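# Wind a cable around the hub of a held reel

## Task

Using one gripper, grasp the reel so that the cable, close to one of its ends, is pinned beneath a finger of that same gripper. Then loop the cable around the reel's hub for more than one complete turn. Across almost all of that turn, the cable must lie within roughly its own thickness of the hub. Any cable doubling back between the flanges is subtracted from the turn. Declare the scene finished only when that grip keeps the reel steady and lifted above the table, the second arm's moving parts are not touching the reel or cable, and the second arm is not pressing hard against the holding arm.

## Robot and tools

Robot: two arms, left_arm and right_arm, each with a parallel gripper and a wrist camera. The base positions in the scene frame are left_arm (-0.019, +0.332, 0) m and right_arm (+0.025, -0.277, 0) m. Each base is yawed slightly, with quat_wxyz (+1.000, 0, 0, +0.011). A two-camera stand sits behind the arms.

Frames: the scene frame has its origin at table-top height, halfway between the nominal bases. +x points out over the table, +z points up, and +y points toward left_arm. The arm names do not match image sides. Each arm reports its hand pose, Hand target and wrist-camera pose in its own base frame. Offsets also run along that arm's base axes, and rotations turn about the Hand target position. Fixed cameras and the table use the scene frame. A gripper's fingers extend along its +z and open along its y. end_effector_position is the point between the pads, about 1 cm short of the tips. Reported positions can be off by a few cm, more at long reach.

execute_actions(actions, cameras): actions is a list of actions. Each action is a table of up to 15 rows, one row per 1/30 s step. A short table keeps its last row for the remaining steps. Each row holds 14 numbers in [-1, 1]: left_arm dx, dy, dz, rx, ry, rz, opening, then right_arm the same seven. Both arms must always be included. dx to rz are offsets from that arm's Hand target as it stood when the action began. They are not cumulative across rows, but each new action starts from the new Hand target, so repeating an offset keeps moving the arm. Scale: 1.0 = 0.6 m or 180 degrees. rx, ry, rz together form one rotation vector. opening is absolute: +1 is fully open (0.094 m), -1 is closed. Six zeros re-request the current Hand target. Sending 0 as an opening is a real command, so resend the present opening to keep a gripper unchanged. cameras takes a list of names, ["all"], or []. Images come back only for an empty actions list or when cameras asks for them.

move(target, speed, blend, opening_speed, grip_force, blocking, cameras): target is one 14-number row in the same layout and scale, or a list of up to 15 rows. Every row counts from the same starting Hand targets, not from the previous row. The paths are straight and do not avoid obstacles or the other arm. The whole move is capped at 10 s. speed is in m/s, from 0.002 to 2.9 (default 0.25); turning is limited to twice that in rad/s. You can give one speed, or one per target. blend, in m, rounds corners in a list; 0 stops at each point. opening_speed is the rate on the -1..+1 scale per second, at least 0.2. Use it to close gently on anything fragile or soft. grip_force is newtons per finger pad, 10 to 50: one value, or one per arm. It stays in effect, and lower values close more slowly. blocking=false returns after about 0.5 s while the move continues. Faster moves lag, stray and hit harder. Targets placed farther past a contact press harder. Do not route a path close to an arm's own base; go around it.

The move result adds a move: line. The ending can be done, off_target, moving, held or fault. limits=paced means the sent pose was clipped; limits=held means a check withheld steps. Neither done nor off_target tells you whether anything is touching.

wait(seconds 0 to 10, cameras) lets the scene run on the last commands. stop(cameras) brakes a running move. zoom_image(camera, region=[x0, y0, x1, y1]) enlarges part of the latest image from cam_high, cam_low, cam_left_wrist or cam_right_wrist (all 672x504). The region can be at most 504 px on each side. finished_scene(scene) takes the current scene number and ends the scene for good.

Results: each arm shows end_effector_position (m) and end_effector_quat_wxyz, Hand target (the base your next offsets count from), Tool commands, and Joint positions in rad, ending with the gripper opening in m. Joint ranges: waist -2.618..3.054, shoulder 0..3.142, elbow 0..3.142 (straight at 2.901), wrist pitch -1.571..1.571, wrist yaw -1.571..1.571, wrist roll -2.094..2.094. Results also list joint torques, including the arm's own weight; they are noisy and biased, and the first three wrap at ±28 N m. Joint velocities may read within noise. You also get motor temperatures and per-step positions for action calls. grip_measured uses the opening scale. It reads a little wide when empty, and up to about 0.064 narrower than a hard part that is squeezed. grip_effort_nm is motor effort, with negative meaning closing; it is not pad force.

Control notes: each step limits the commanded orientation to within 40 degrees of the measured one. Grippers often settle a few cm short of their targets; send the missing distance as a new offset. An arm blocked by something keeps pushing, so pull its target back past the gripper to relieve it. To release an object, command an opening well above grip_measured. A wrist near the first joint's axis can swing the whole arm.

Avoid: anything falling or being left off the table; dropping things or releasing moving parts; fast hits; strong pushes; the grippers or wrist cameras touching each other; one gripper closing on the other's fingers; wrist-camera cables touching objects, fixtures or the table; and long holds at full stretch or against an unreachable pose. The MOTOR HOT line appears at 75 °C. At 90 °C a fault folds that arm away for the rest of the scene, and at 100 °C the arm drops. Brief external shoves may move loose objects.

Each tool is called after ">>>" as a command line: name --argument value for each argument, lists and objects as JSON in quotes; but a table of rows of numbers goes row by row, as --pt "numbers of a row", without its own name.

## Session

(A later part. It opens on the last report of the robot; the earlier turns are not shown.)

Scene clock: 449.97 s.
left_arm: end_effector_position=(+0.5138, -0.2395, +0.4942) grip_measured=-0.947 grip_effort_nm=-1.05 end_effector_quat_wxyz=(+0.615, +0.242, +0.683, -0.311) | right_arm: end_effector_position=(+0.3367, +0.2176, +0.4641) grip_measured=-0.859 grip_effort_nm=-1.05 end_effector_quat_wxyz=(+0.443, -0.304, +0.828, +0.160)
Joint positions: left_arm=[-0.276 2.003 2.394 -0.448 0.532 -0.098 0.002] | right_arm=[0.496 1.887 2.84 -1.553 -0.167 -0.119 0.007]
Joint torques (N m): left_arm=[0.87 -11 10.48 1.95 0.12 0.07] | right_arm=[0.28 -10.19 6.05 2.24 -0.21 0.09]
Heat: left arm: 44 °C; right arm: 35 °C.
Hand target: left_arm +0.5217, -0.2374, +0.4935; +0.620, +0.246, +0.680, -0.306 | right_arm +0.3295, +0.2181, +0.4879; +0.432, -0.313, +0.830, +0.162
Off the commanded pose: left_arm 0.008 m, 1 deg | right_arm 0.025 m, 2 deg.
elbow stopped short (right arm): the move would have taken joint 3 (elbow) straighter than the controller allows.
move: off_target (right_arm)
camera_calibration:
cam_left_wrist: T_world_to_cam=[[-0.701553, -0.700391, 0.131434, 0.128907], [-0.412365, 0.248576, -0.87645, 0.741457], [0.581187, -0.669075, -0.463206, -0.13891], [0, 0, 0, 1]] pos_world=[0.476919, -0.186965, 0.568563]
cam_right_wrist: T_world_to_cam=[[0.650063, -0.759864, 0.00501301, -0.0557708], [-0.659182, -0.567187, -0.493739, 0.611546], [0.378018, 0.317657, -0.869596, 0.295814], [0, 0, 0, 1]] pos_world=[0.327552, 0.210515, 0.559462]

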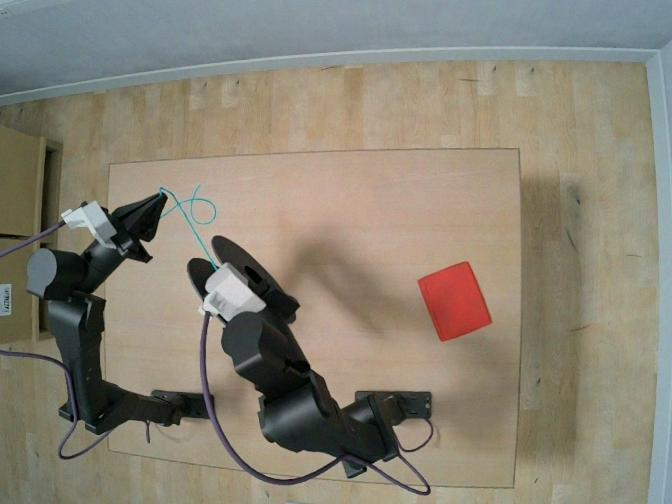

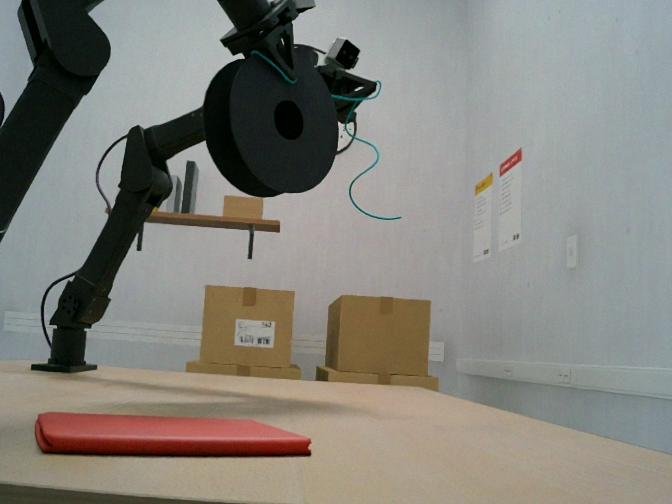

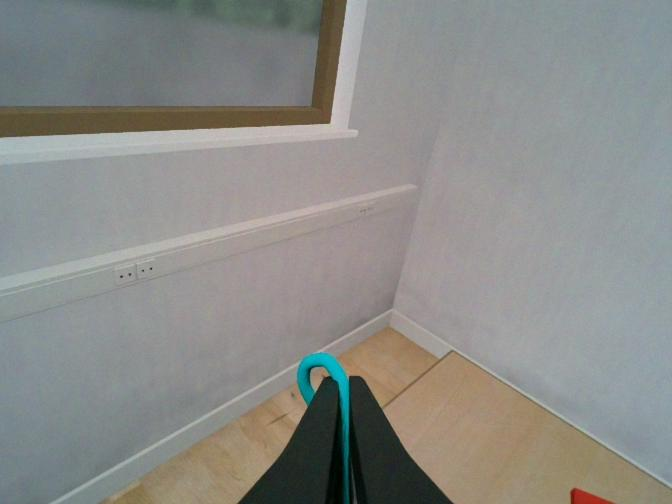

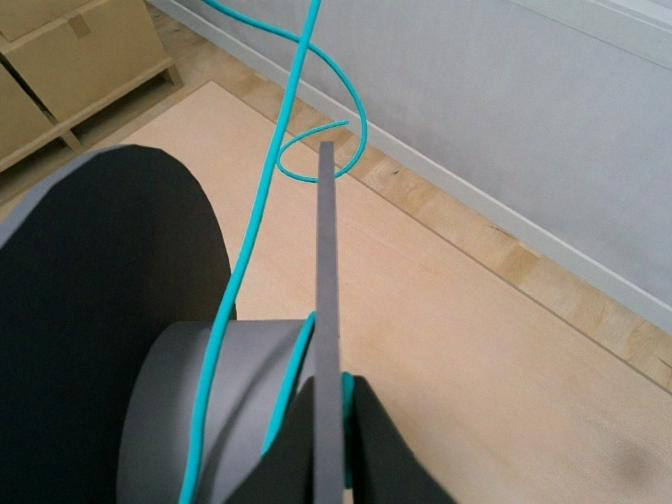

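>>> move --pt "-0.06 -0.015 -0.27 0 0 0 -1 0 0 0 0 0 0 -1" --speed 0.07 --cameras '["all"]'

>>> zoom_image --camera "cam_right_wrist" --region '[80, 280, 432, 504]'

>>> zoom_image --camera "cam_low" --region '[150, 0, 402, 200]'

Scene clock: 453.63 s.
left_arm: end_effector_position=(+0.4934, -0.2484, +0.3204) grip_measured=-0.947 grip_effort_nm=-1.06 end_effector_quat_wxyz=(+0.608, +0.247, +0.687, -0.312) | right_arm: end_effector_position=(+0.3367, +0.2176, +0.4641) grip_measured=-0.859 grip_effort_nm=-1.04 end_effector_quat_wxyz=(+0.443, -0.304, +0.828, +0.160)
Joint positions: left_arm=[-0.308 1.759 1.359 0.324 0.51 -0.093 0.002] | right_arm=[0.496 1.887 2.84 -1.553 -0.167 -0.119 0.007]
Joint torques (N m): left_arm=[-0.54 -16.03 6.95 1.98 -0.15 0.03] | right_arm=[0.27 -10.22 6.05 2.26 -0.19 0.1]
Heat: left arm: 44 °C; right arm: 35 °C.
Hand target: left_arm +0.4858, -0.2463, +0.3314; +0.620, +0.245, +0.680, -0.306 | right_arm +0.3295, +0.2181, +0.4879; +0.432, -0.313, +0.830, +0.162
Off the commanded pose: left_arm 0.014 m, 2 deg | right_arm 0.025 m, 2 deg.
elbow stopped short (right arm): the move would have taken joint 3 (elbow) straighter than the controller allows.
move: off_target (left_arm, right_arm)
camera_calibration:
cam_left_wrist: T_world_to_cam=[[-0.706883, -0.694496, 0.134136, 0.134389], [-0.421864, 0.261731, -0.86806, 0.588166], [0.567756, -0.670204, -0.477996, -0.202401], [0, 0, 0, 1]] pos_world=[0.458038, -0.196259, 0.39579]
cam_right_wrist: T_world_to_cam=[[0.650063, -0.759864, 0.00501301, -0.0557708], [-0.659182, -0.567187, -0.493739, 0.611546], [0.378018, 0.317657, -0.869596, 0.295814], [0, 0, 0, 1]] pos_world=[0.327552, 0.210515, 0.559462]

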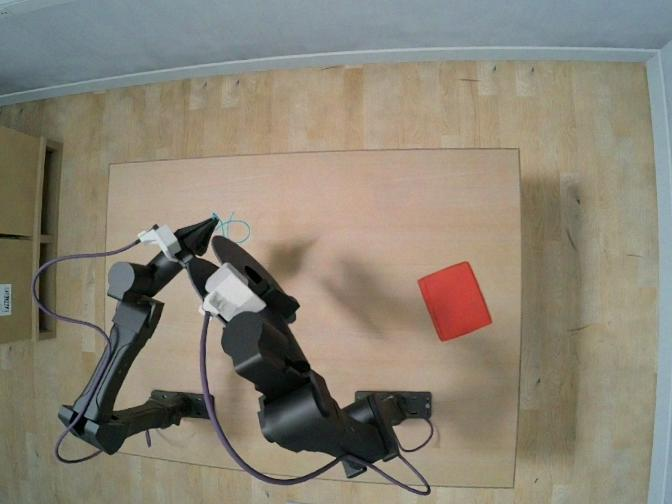

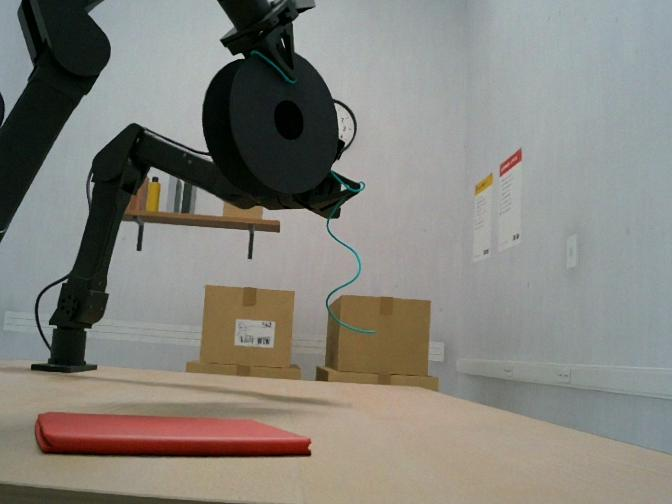

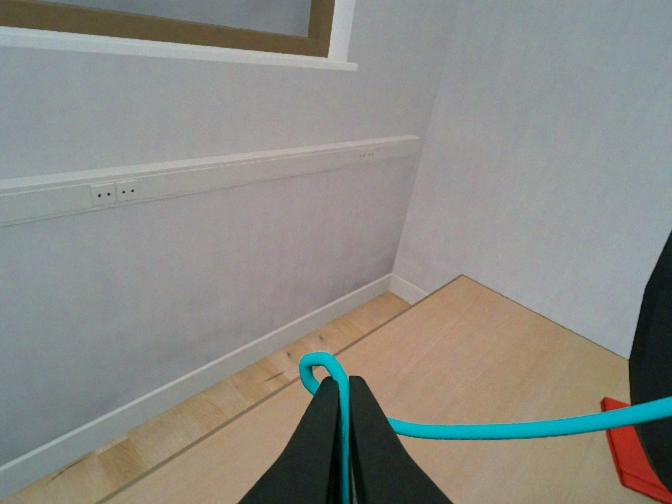

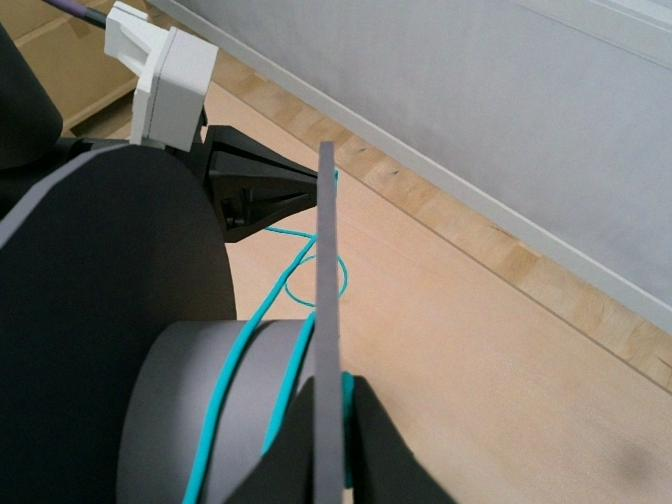

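Scaled by 1.432 from the camera's 672x504 image, which has a finer 960x720 frame.

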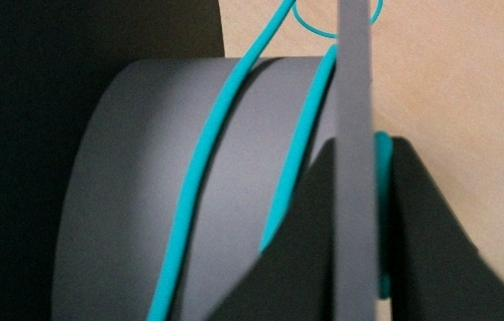

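Scaled by 2.000 from the camera's 672x504 image, which has a finer 960x720 frame.

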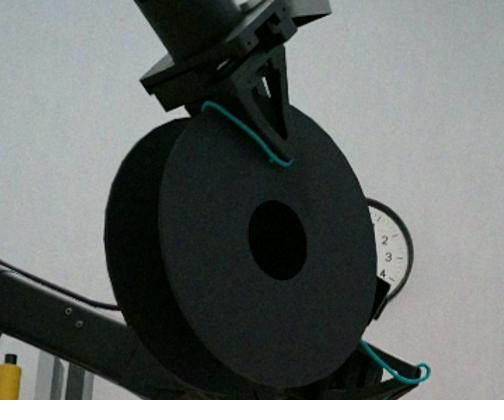

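>>> move --pt "0.045 0.042 -0.04 0 0 0 -1 0 0 0 0 0 0 -1" --speed 0.04 --cameras '["cam_right_wrist","cam_left_wrist","cam_low"]'

>>> zoom_image --camera "cam_right_wrist" --region '[80, 280, 432, 504]'

Scene clock: 455.67 s.
left_arm: end_effector_position=(+0.5067, -0.2241, +0.3256) grip_measured=-0.947 grip_effort_nm=-1.05 end_effector_quat_wxyz=(+0.628, +0.247, +0.670, -0.310) | right_arm: end_effector_position=(+0.3367, +0.2176, +0.4641) grip_measured=-0.859 grip_effort_nm=-1.05 end_effector_quat_wxyz=(+0.443, -0.304, +0.828, +0.160)
Joint positions: left_arm=[-0.242 1.782 1.359 0.401 0.57 -0.093 0.002] | right_arm=[0.496 1.887 2.84 -1.553 -0.167 -0.119 0.007]
Joint torques (N m): left_arm=[0.75 -10.35 7.58 1.95 0.04 0.07] | right_arm=[0.25 -10.22 6.04 2.25 -0.19 0.1]
Heat: left arm: 44 °C; right arm: 35 °C.
Hand target: left_arm +0.5127, -0.2212, +0.3075; +0.620, +0.246, +0.680, -0.306 | right_arm +0.3295, +0.2181, +0.4879; +0.432, -0.313, +0.830, +0.162
Off the commanded pose: left_arm 0.019 m, 2 deg | right_arm 0.025 m, 2 deg.
elbow stopped short (right arm): the move would have taken joint 3 (elbow) straighter than the controller allows.
move: off_target (left_arm, right_arm)
camera_calibration:
cam_left_wrist: T_world_to_cam=[[-0.708754, -0.696756, 0.110449, 0.168174], [-0.378877, 0.243887, -0.892732, 0.574213], [0.59508, -0.674574, -0.436841, -0.219381], [0, 0, 0, 1]] pos_world=[0.467299, -0.170855, 0.398209]
cam_right_wrist: T_world_to_cam=[[0.650063, -0.759864, 0.00501301, -0.0557708], [-0.659182, -0.567187, -0.493739, 0.611546], [0.378018, 0.317657, -0.869596, 0.295814], [0, 0, 0, 1]] pos_world=[0.327552, 0.210515, 0.559462]
Images, in order (width x height): cam_low 672x504, cam_left_wrist 672x504, cam_right_wrist 672x504.

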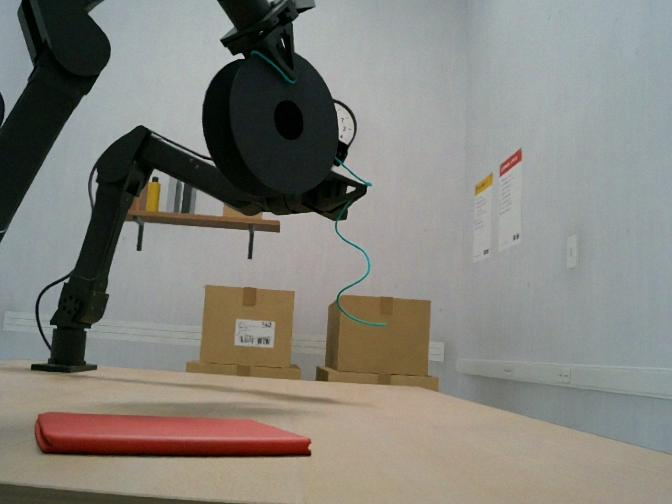

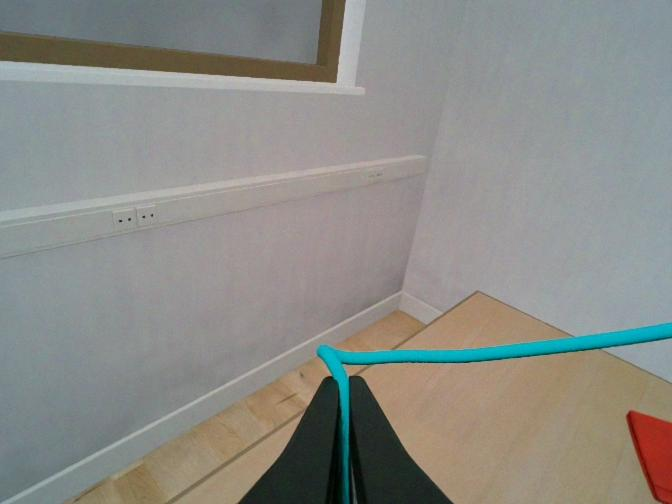

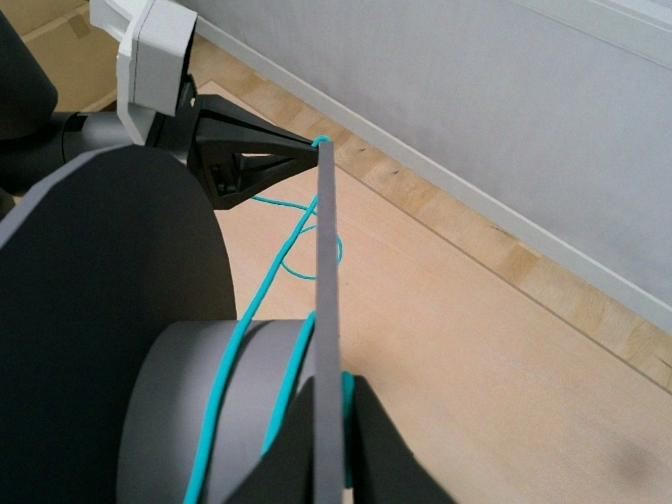

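Scaled by 1.432 from the camera's 672x504 image, which has a finer 960x720 frame.

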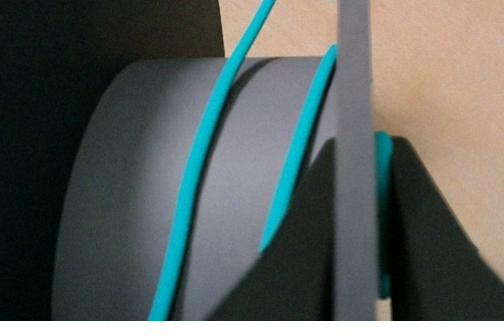

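>>> move --pt "0.045 0.042 -0.05 0 0 0 -1 0 0 0 0 0 0 -1" --speed 0.04 --cameras '["cam_right_wrist","cam_left_wrist","cam_low"]'

>>> zoom_image --camera "cam_right_wrist" --region '[80, 280, 432, 504]'

Scene clock: 457.67 s.
left_arm: end_effector_position=(+0.5267, -0.2065, +0.2964) grip_measured=-0.947 grip_effort_nm=-1.05 end_effector_quat_wxyz=(+0.625, +0.258, +0.664, -0.320) | right_arm: end_effector_position=(+0.3367, +0.2176, +0.4641) grip_measured=-0.859 grip_effort_nm=-1.04 end_effector_quat_wxyz=(+0.443, -0.304, +0.828, +0.160)
Joint positions: left_arm=[-0.177 1.88 1.359 0.504 0.666 -0.092 0.002] | right_arm=[0.496 1.887 2.84 -1.553 -0.167 -0.119 0.007]
Joint torques (N m): left_arm=[1.57 -10.44 8.87 1.75 -0.21 0.11] | right_arm=[0.21 -10.24 6.02 2.25 -0.2 0.1]
Heat: left arm: 44 °C; right arm: 35 °C.
Hand target: left_arm +0.5398, -0.1960, +0.2774; +0.620, +0.246, +0.680, -0.306 | right_arm +0.3295, +0.2181, +0.4879; +0.432, -0.313, +0.830, +0.162
Off the commanded pose: left_arm 0.025 m, 3 deg | right_arm 0.025 m, 2 deg.
elbow stopped short (right arm): the move would have taken joint 3 (elbow) straighter than the controller allows.
move: off_target (left_arm, right_arm)
camera_calibration:
cam_left_wrist: T_world_to_cam=[[-0.730882, -0.674004, 0.10738, 0.215084], [-0.365724, 0.253933, -0.895413, 0.54729], [0.576244, -0.693713, -0.432095, -0.227625], [0, 0, 0, 1]] pos_world=[0.488526, -0.151914, 0.3686]
cam_right_wrist: T_world_to_cam=[[0.650063, -0.759864, 0.00501301, -0.0557708], [-0.659182, -0.567187, -0.493739, 0.611546], [0.378018, 0.317657, -0.869596, 0.295814], [0, 0, 0, 1]] pos_world=[0.327552, 0.210515, 0.559462]
Images, in order (width x height): cam_low 672x504, cam_left_wrist 672x504, cam_right_wrist 672x504.

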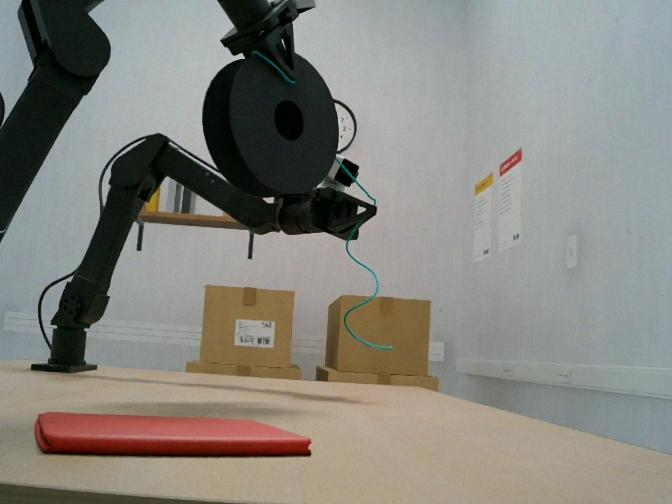

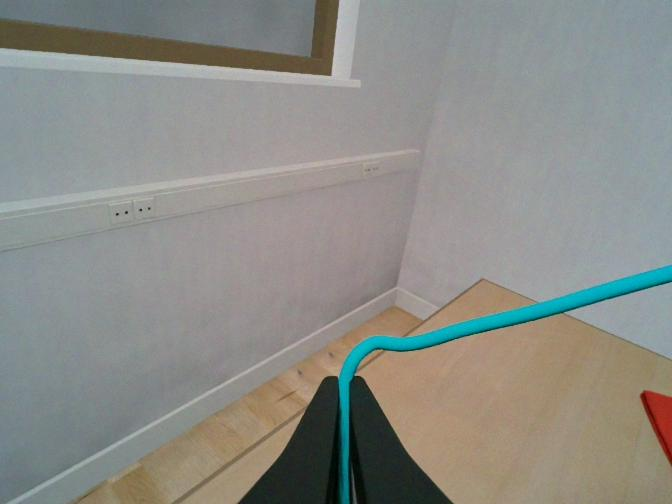

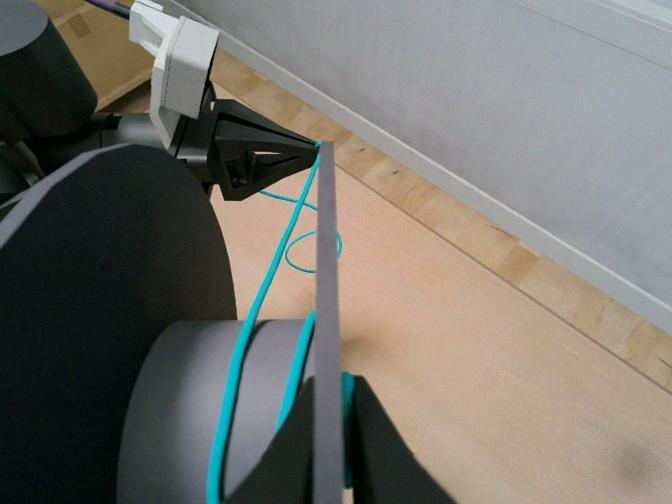

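Scaled by 1.432 from the camera's 672x504 image, which has a finer 960x720 frame.

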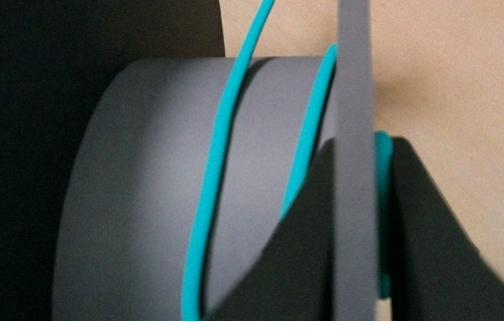

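>>> move --pt "-0.08 -0.06 -0.14 0.0 0 0 -1 0 0 0 0 0 0 -1" --speed 0.06 --cameras '["cam_right_wrist","cam_left_wrist","cam_low"]'

>>> zoom_image --camera "cam_right_wrist" --region '[80, 280, 432, 504]'

Scene clock: 460.37 s.
left_arm: end_effector_position=(+0.4840, -0.2381, +0.2320) grip_measured=-0.947 grip_effort_nm=-1.05 end_effector_quat_wxyz=(+0.645, +0.266, +0.641, -0.319) | right_arm: end_effector_position=(+0.3357, +0.2168, +0.4623) grip_measured=-0.859 grip_effort_nm=-1.05 end_effector_quat_wxyz=(+0.439, -0.304, +0.830, +0.159)
Joint positions: left_arm=[-0.276 1.894 1.034 0.905 0.576 -0.09 0.002] | right_arm=[0.496 1.887 2.84 -1.562 -0.166 -0.119 0.007]
Joint torques (N m): left_arm=[0.25 -9.39 5.35 1.58 -0.49 0.04] | right_arm=[0.27 -10.26 6.08 2.33 -0.23 0.09]
Heat: left arm: 44 °C; right arm: 35 °C.
Hand target: left_arm +0.4918, -0.2321, +0.1935; +0.620, +0.246, +0.680, -0.306 | right_arm +0.3295, +0.2181, +0.4879; +0.432, -0.313, +0.830, +0.162
Off the commanded pose: left_arm 0.040 m, 6 deg | right_arm 0.026 m, 1 deg.
elbow stopped short (right arm): the move would have taken joint 3 (elbow) straighter than the controller allows.
move: off_target (left_arm, right_arm)
camera_calibration:
cam_left_wrist: T_world_to_cam=[[-0.742124, -0.66634, 0.0724088, 0.184813], [-0.308778, 0.243999, -0.919304, 0.457745], [0.594902, -0.704596, -0.386829, -0.274844], [0, 0, 0, 1]] pos_world=[0.442001, -0.182195, 0.301108]
cam_right_wrist: T_world_to_cam=[[0.649139, -0.760659, 0.00406444, -0.054863], [-0.663464, -0.568791, -0.486099, 0.607873], [0.372067, 0.312849, -0.873894, 0.299854], [0, 0, 0, 1]] pos_world=[0.327349, 0.210211, 0.55775]
Images, in order (width x height): cam_low 672x504, cam_left_wrist 672x504, cam_right_wrist 672x504.

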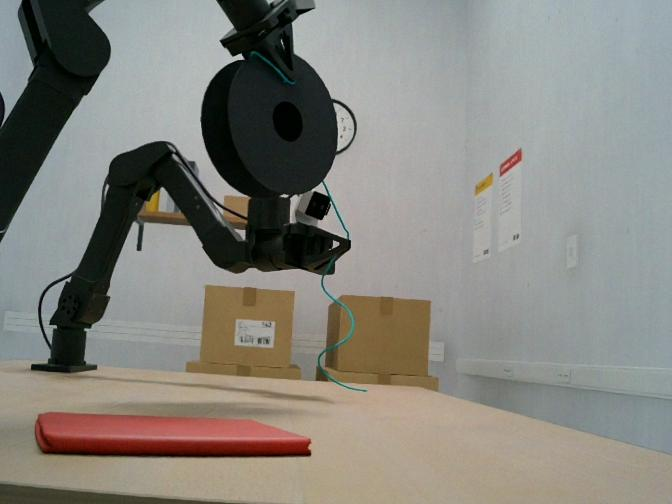

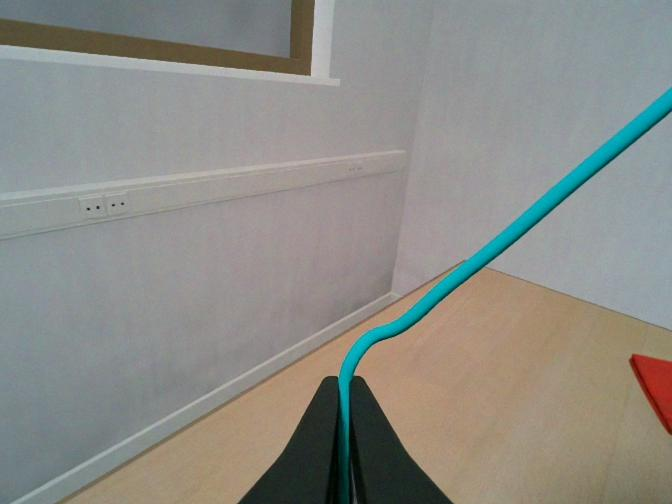

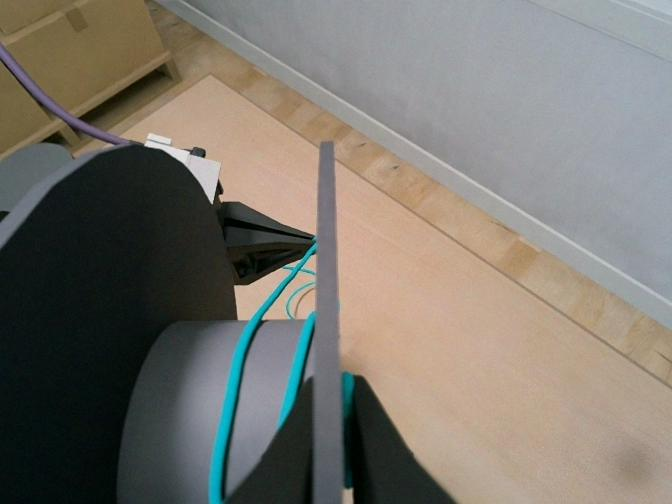

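Scaled by 1.432 from the camera's 672x504 image, which has a finer 960x720 frame.

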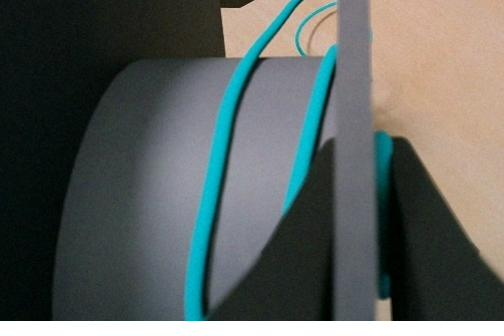

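>>> move --pt "-0.01 -0.005 0.03 0.0 0 0 -1 0 0 0 0 0 0 -1" --pt "-0.01 -0.005 0.03 0 0 0 -0.5 0 0 0 0 0 0 -1" --pt "-0.19 0.19 0.0 0 0 0 -0.5 0 0 0 0 0 0 -1" --pt "-0.45 0.18 0.1 0 0 0 -0.5 0 0 0 0 0 0 -1" --speed 0.1 --cameras '["all"]'

>>> zoom_image --camera "cam_right_wrist" --region '[80, 280, 432, 504]'

>>> zoom_image --camera "cam_low" --region '[150, 0, 402, 200]'

>>> zoom_image --camera "cam_left_wrist" --region '[200, 0, 600, 250]'

Scene clock: 468.47 s.
left_arm: end_effector_position=(+0.2242, -0.1250, +0.2453) grip_measured=-0.502 grip_effort_nm=0.10 end_effector_quat_wxyz=(+0.611, +0.239, +0.687, -0.313) | right_arm: end_effector_position=(+0.3348, +0.2165, +0.4621) grip_measured=-0.859 grip_effort_nm=-1.05 end_effector_quat_wxyz=(+0.438, -0.304, +0.831, +0.159)
Joint positions: left_arm=[0.042 0.428 0.321 0.022 0.849 -0.075 0.023] | right_arm=[0.496 1.887 2.843 -1.567 -0.167 -0.119 0.007]
Joint torques (N m): left_arm=[0.64 -0.24 10.33 1.62 0.11 0.12] | right_arm=[0.25 -10.26 5.76 2.38 -0.21 0.09]
Heat: left arm: 43 °C; right arm: 36 °C.
Hand target: left_arm +0.2218, -0.1241, +0.2535; +0.620, +0.246, +0.680, -0.306 | right_arm +0.3295, +0.2181, +0.4879; +0.432, -0.313, +0.830, +0.162
Off the commanded pose: left_arm 0.009 m, 2 deg | right_arm 0.026 m, 1 deg.
elbow stopped short (right arm): the move would have taken joint 3 (elbow) straighter than the controller allows.
move: off_target (right_arm); target 2's new opening was sent with left_arm's hand 0.017 m and 5 deg from that target
camera_calibration:
cam_left_wrist: T_world_to_cam=[[-0.699199, -0.700405, 0.143368, 0.0351201], [-0.424664, 0.245561, -0.871413, 0.376511], [0.575136, -0.670174, -0.469133, -0.00657341], [0, 0, 0, 1]] pos_world=[0.188227, -0.0722635, 0.319978]
cam_right_wrist: T_world_to_cam=[[0.649857, -0.760051, 0.00301618, -0.0543473], [-0.663895, -0.569565, -0.484602, 0.606589], [0.37004, 0.31292, -0.874729, 0.30127], [0, 0, 0, 1]] pos_world=[0.326548, 0.209912, 0.557648]

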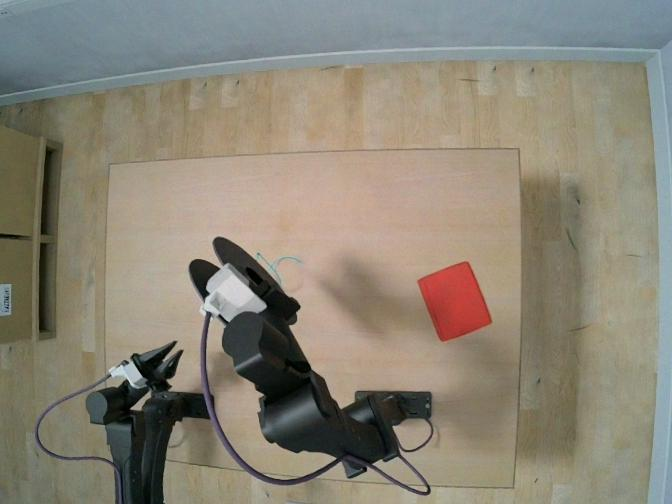

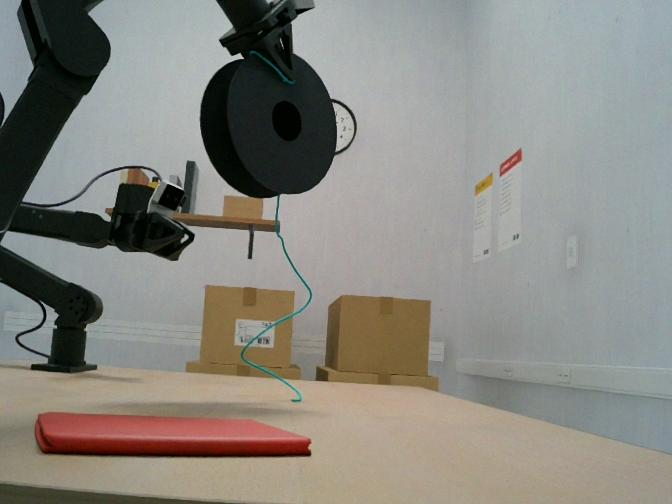

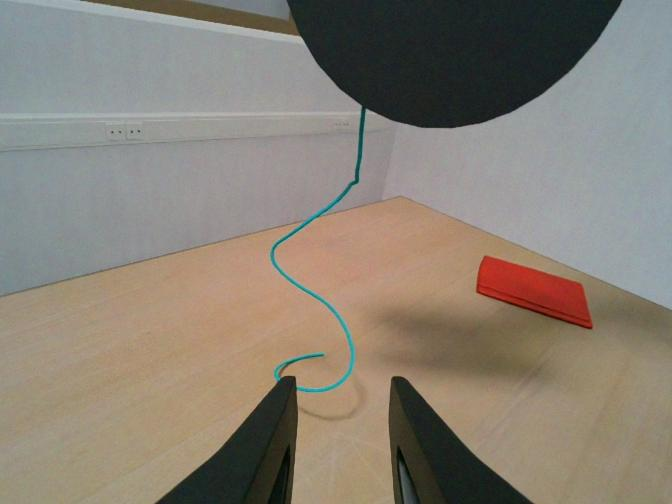

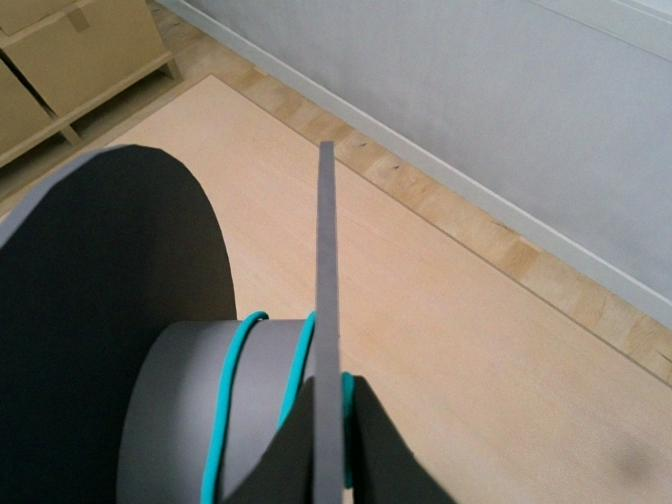

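Scaled by 1.432 from the camera's 672x504 image, which has a finer 960x720 frame.

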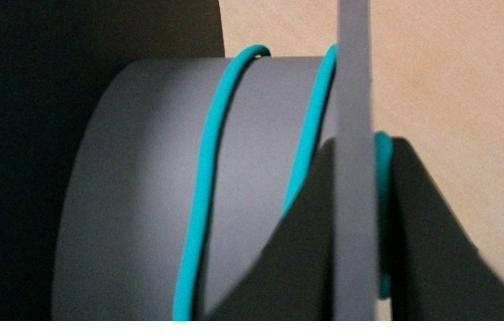

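Scaled by 2.000 from the camera's 672x504 image, which has a finer 960x720 frame.

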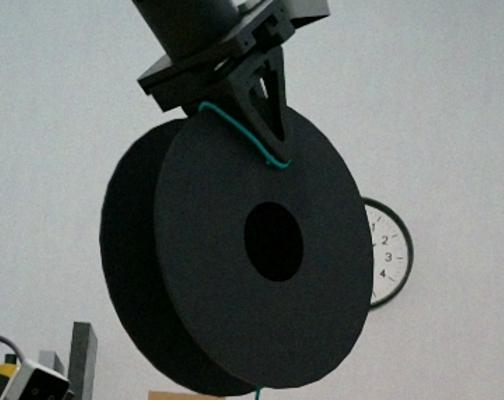

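Scaled by 1.260 from the camera's 672x504 image, which has a finer 960x720 frame.

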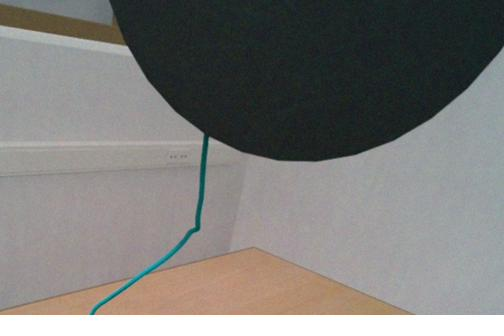

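>>> move --target '[-0.05,0.12,0.0,0,0,0,-0.5,0,0,0,0,0,0,-1]' --speed 0.15

>>> finished_scene --scene 2

Scene clock: 471.03 s.
left_arm: end_effector_position=(+0.1976, -0.0510, +0.2481) grip_measured=-0.502 grip_effort_nm=0.09 end_effector_quat_wxyz=(+0.641, +0.204, +0.679, -0.293) | right_arm: end_effector_position=(+0.3348, +0.2165, +0.4621) grip_measured=-0.859 grip_effort_nm=-1.04 end_effector_quat_wxyz=(+0.438, -0.304, +0.831, +0.159)
Joint positions: left_arm=[0.82 0.379 0.321 -0.123 1.54 0.045 0.023] | right_arm=[0.496 1.887 2.843 -1.567 -0.167 -0.119 0.007]
Joint torques (N m): left_arm=[0.75 0.4 9.61 1.12 0.3 0.09] | right_arm=[0.27 -10.22 5.82 2.37 -0.21 0.09]
Heat: left arm: 43 °C; right arm: 37 °C.
Hand target: left_arm +0.1918, -0.0521, +0.2535; +0.620, +0.246, +0.680, -0.306 | right_arm +0.3295, +0.2181, +0.4879; +0.432, -0.313, +0.830, +0.162
Off the commanded pose: left_arm 0.008 m, 6 deg | right_arm 0.026 m, 1 deg.
elbow stopped short (right arm): the move would have taken joint 3 (elbow) straighter than the controller allows.
joint sent to its limit (left arm) — joint 5 (wrist yaw), upper limit. The joint targets are off in orientation, not in position.
move: off_target (left_arm, right_arm)

The scene is finished: the task was done.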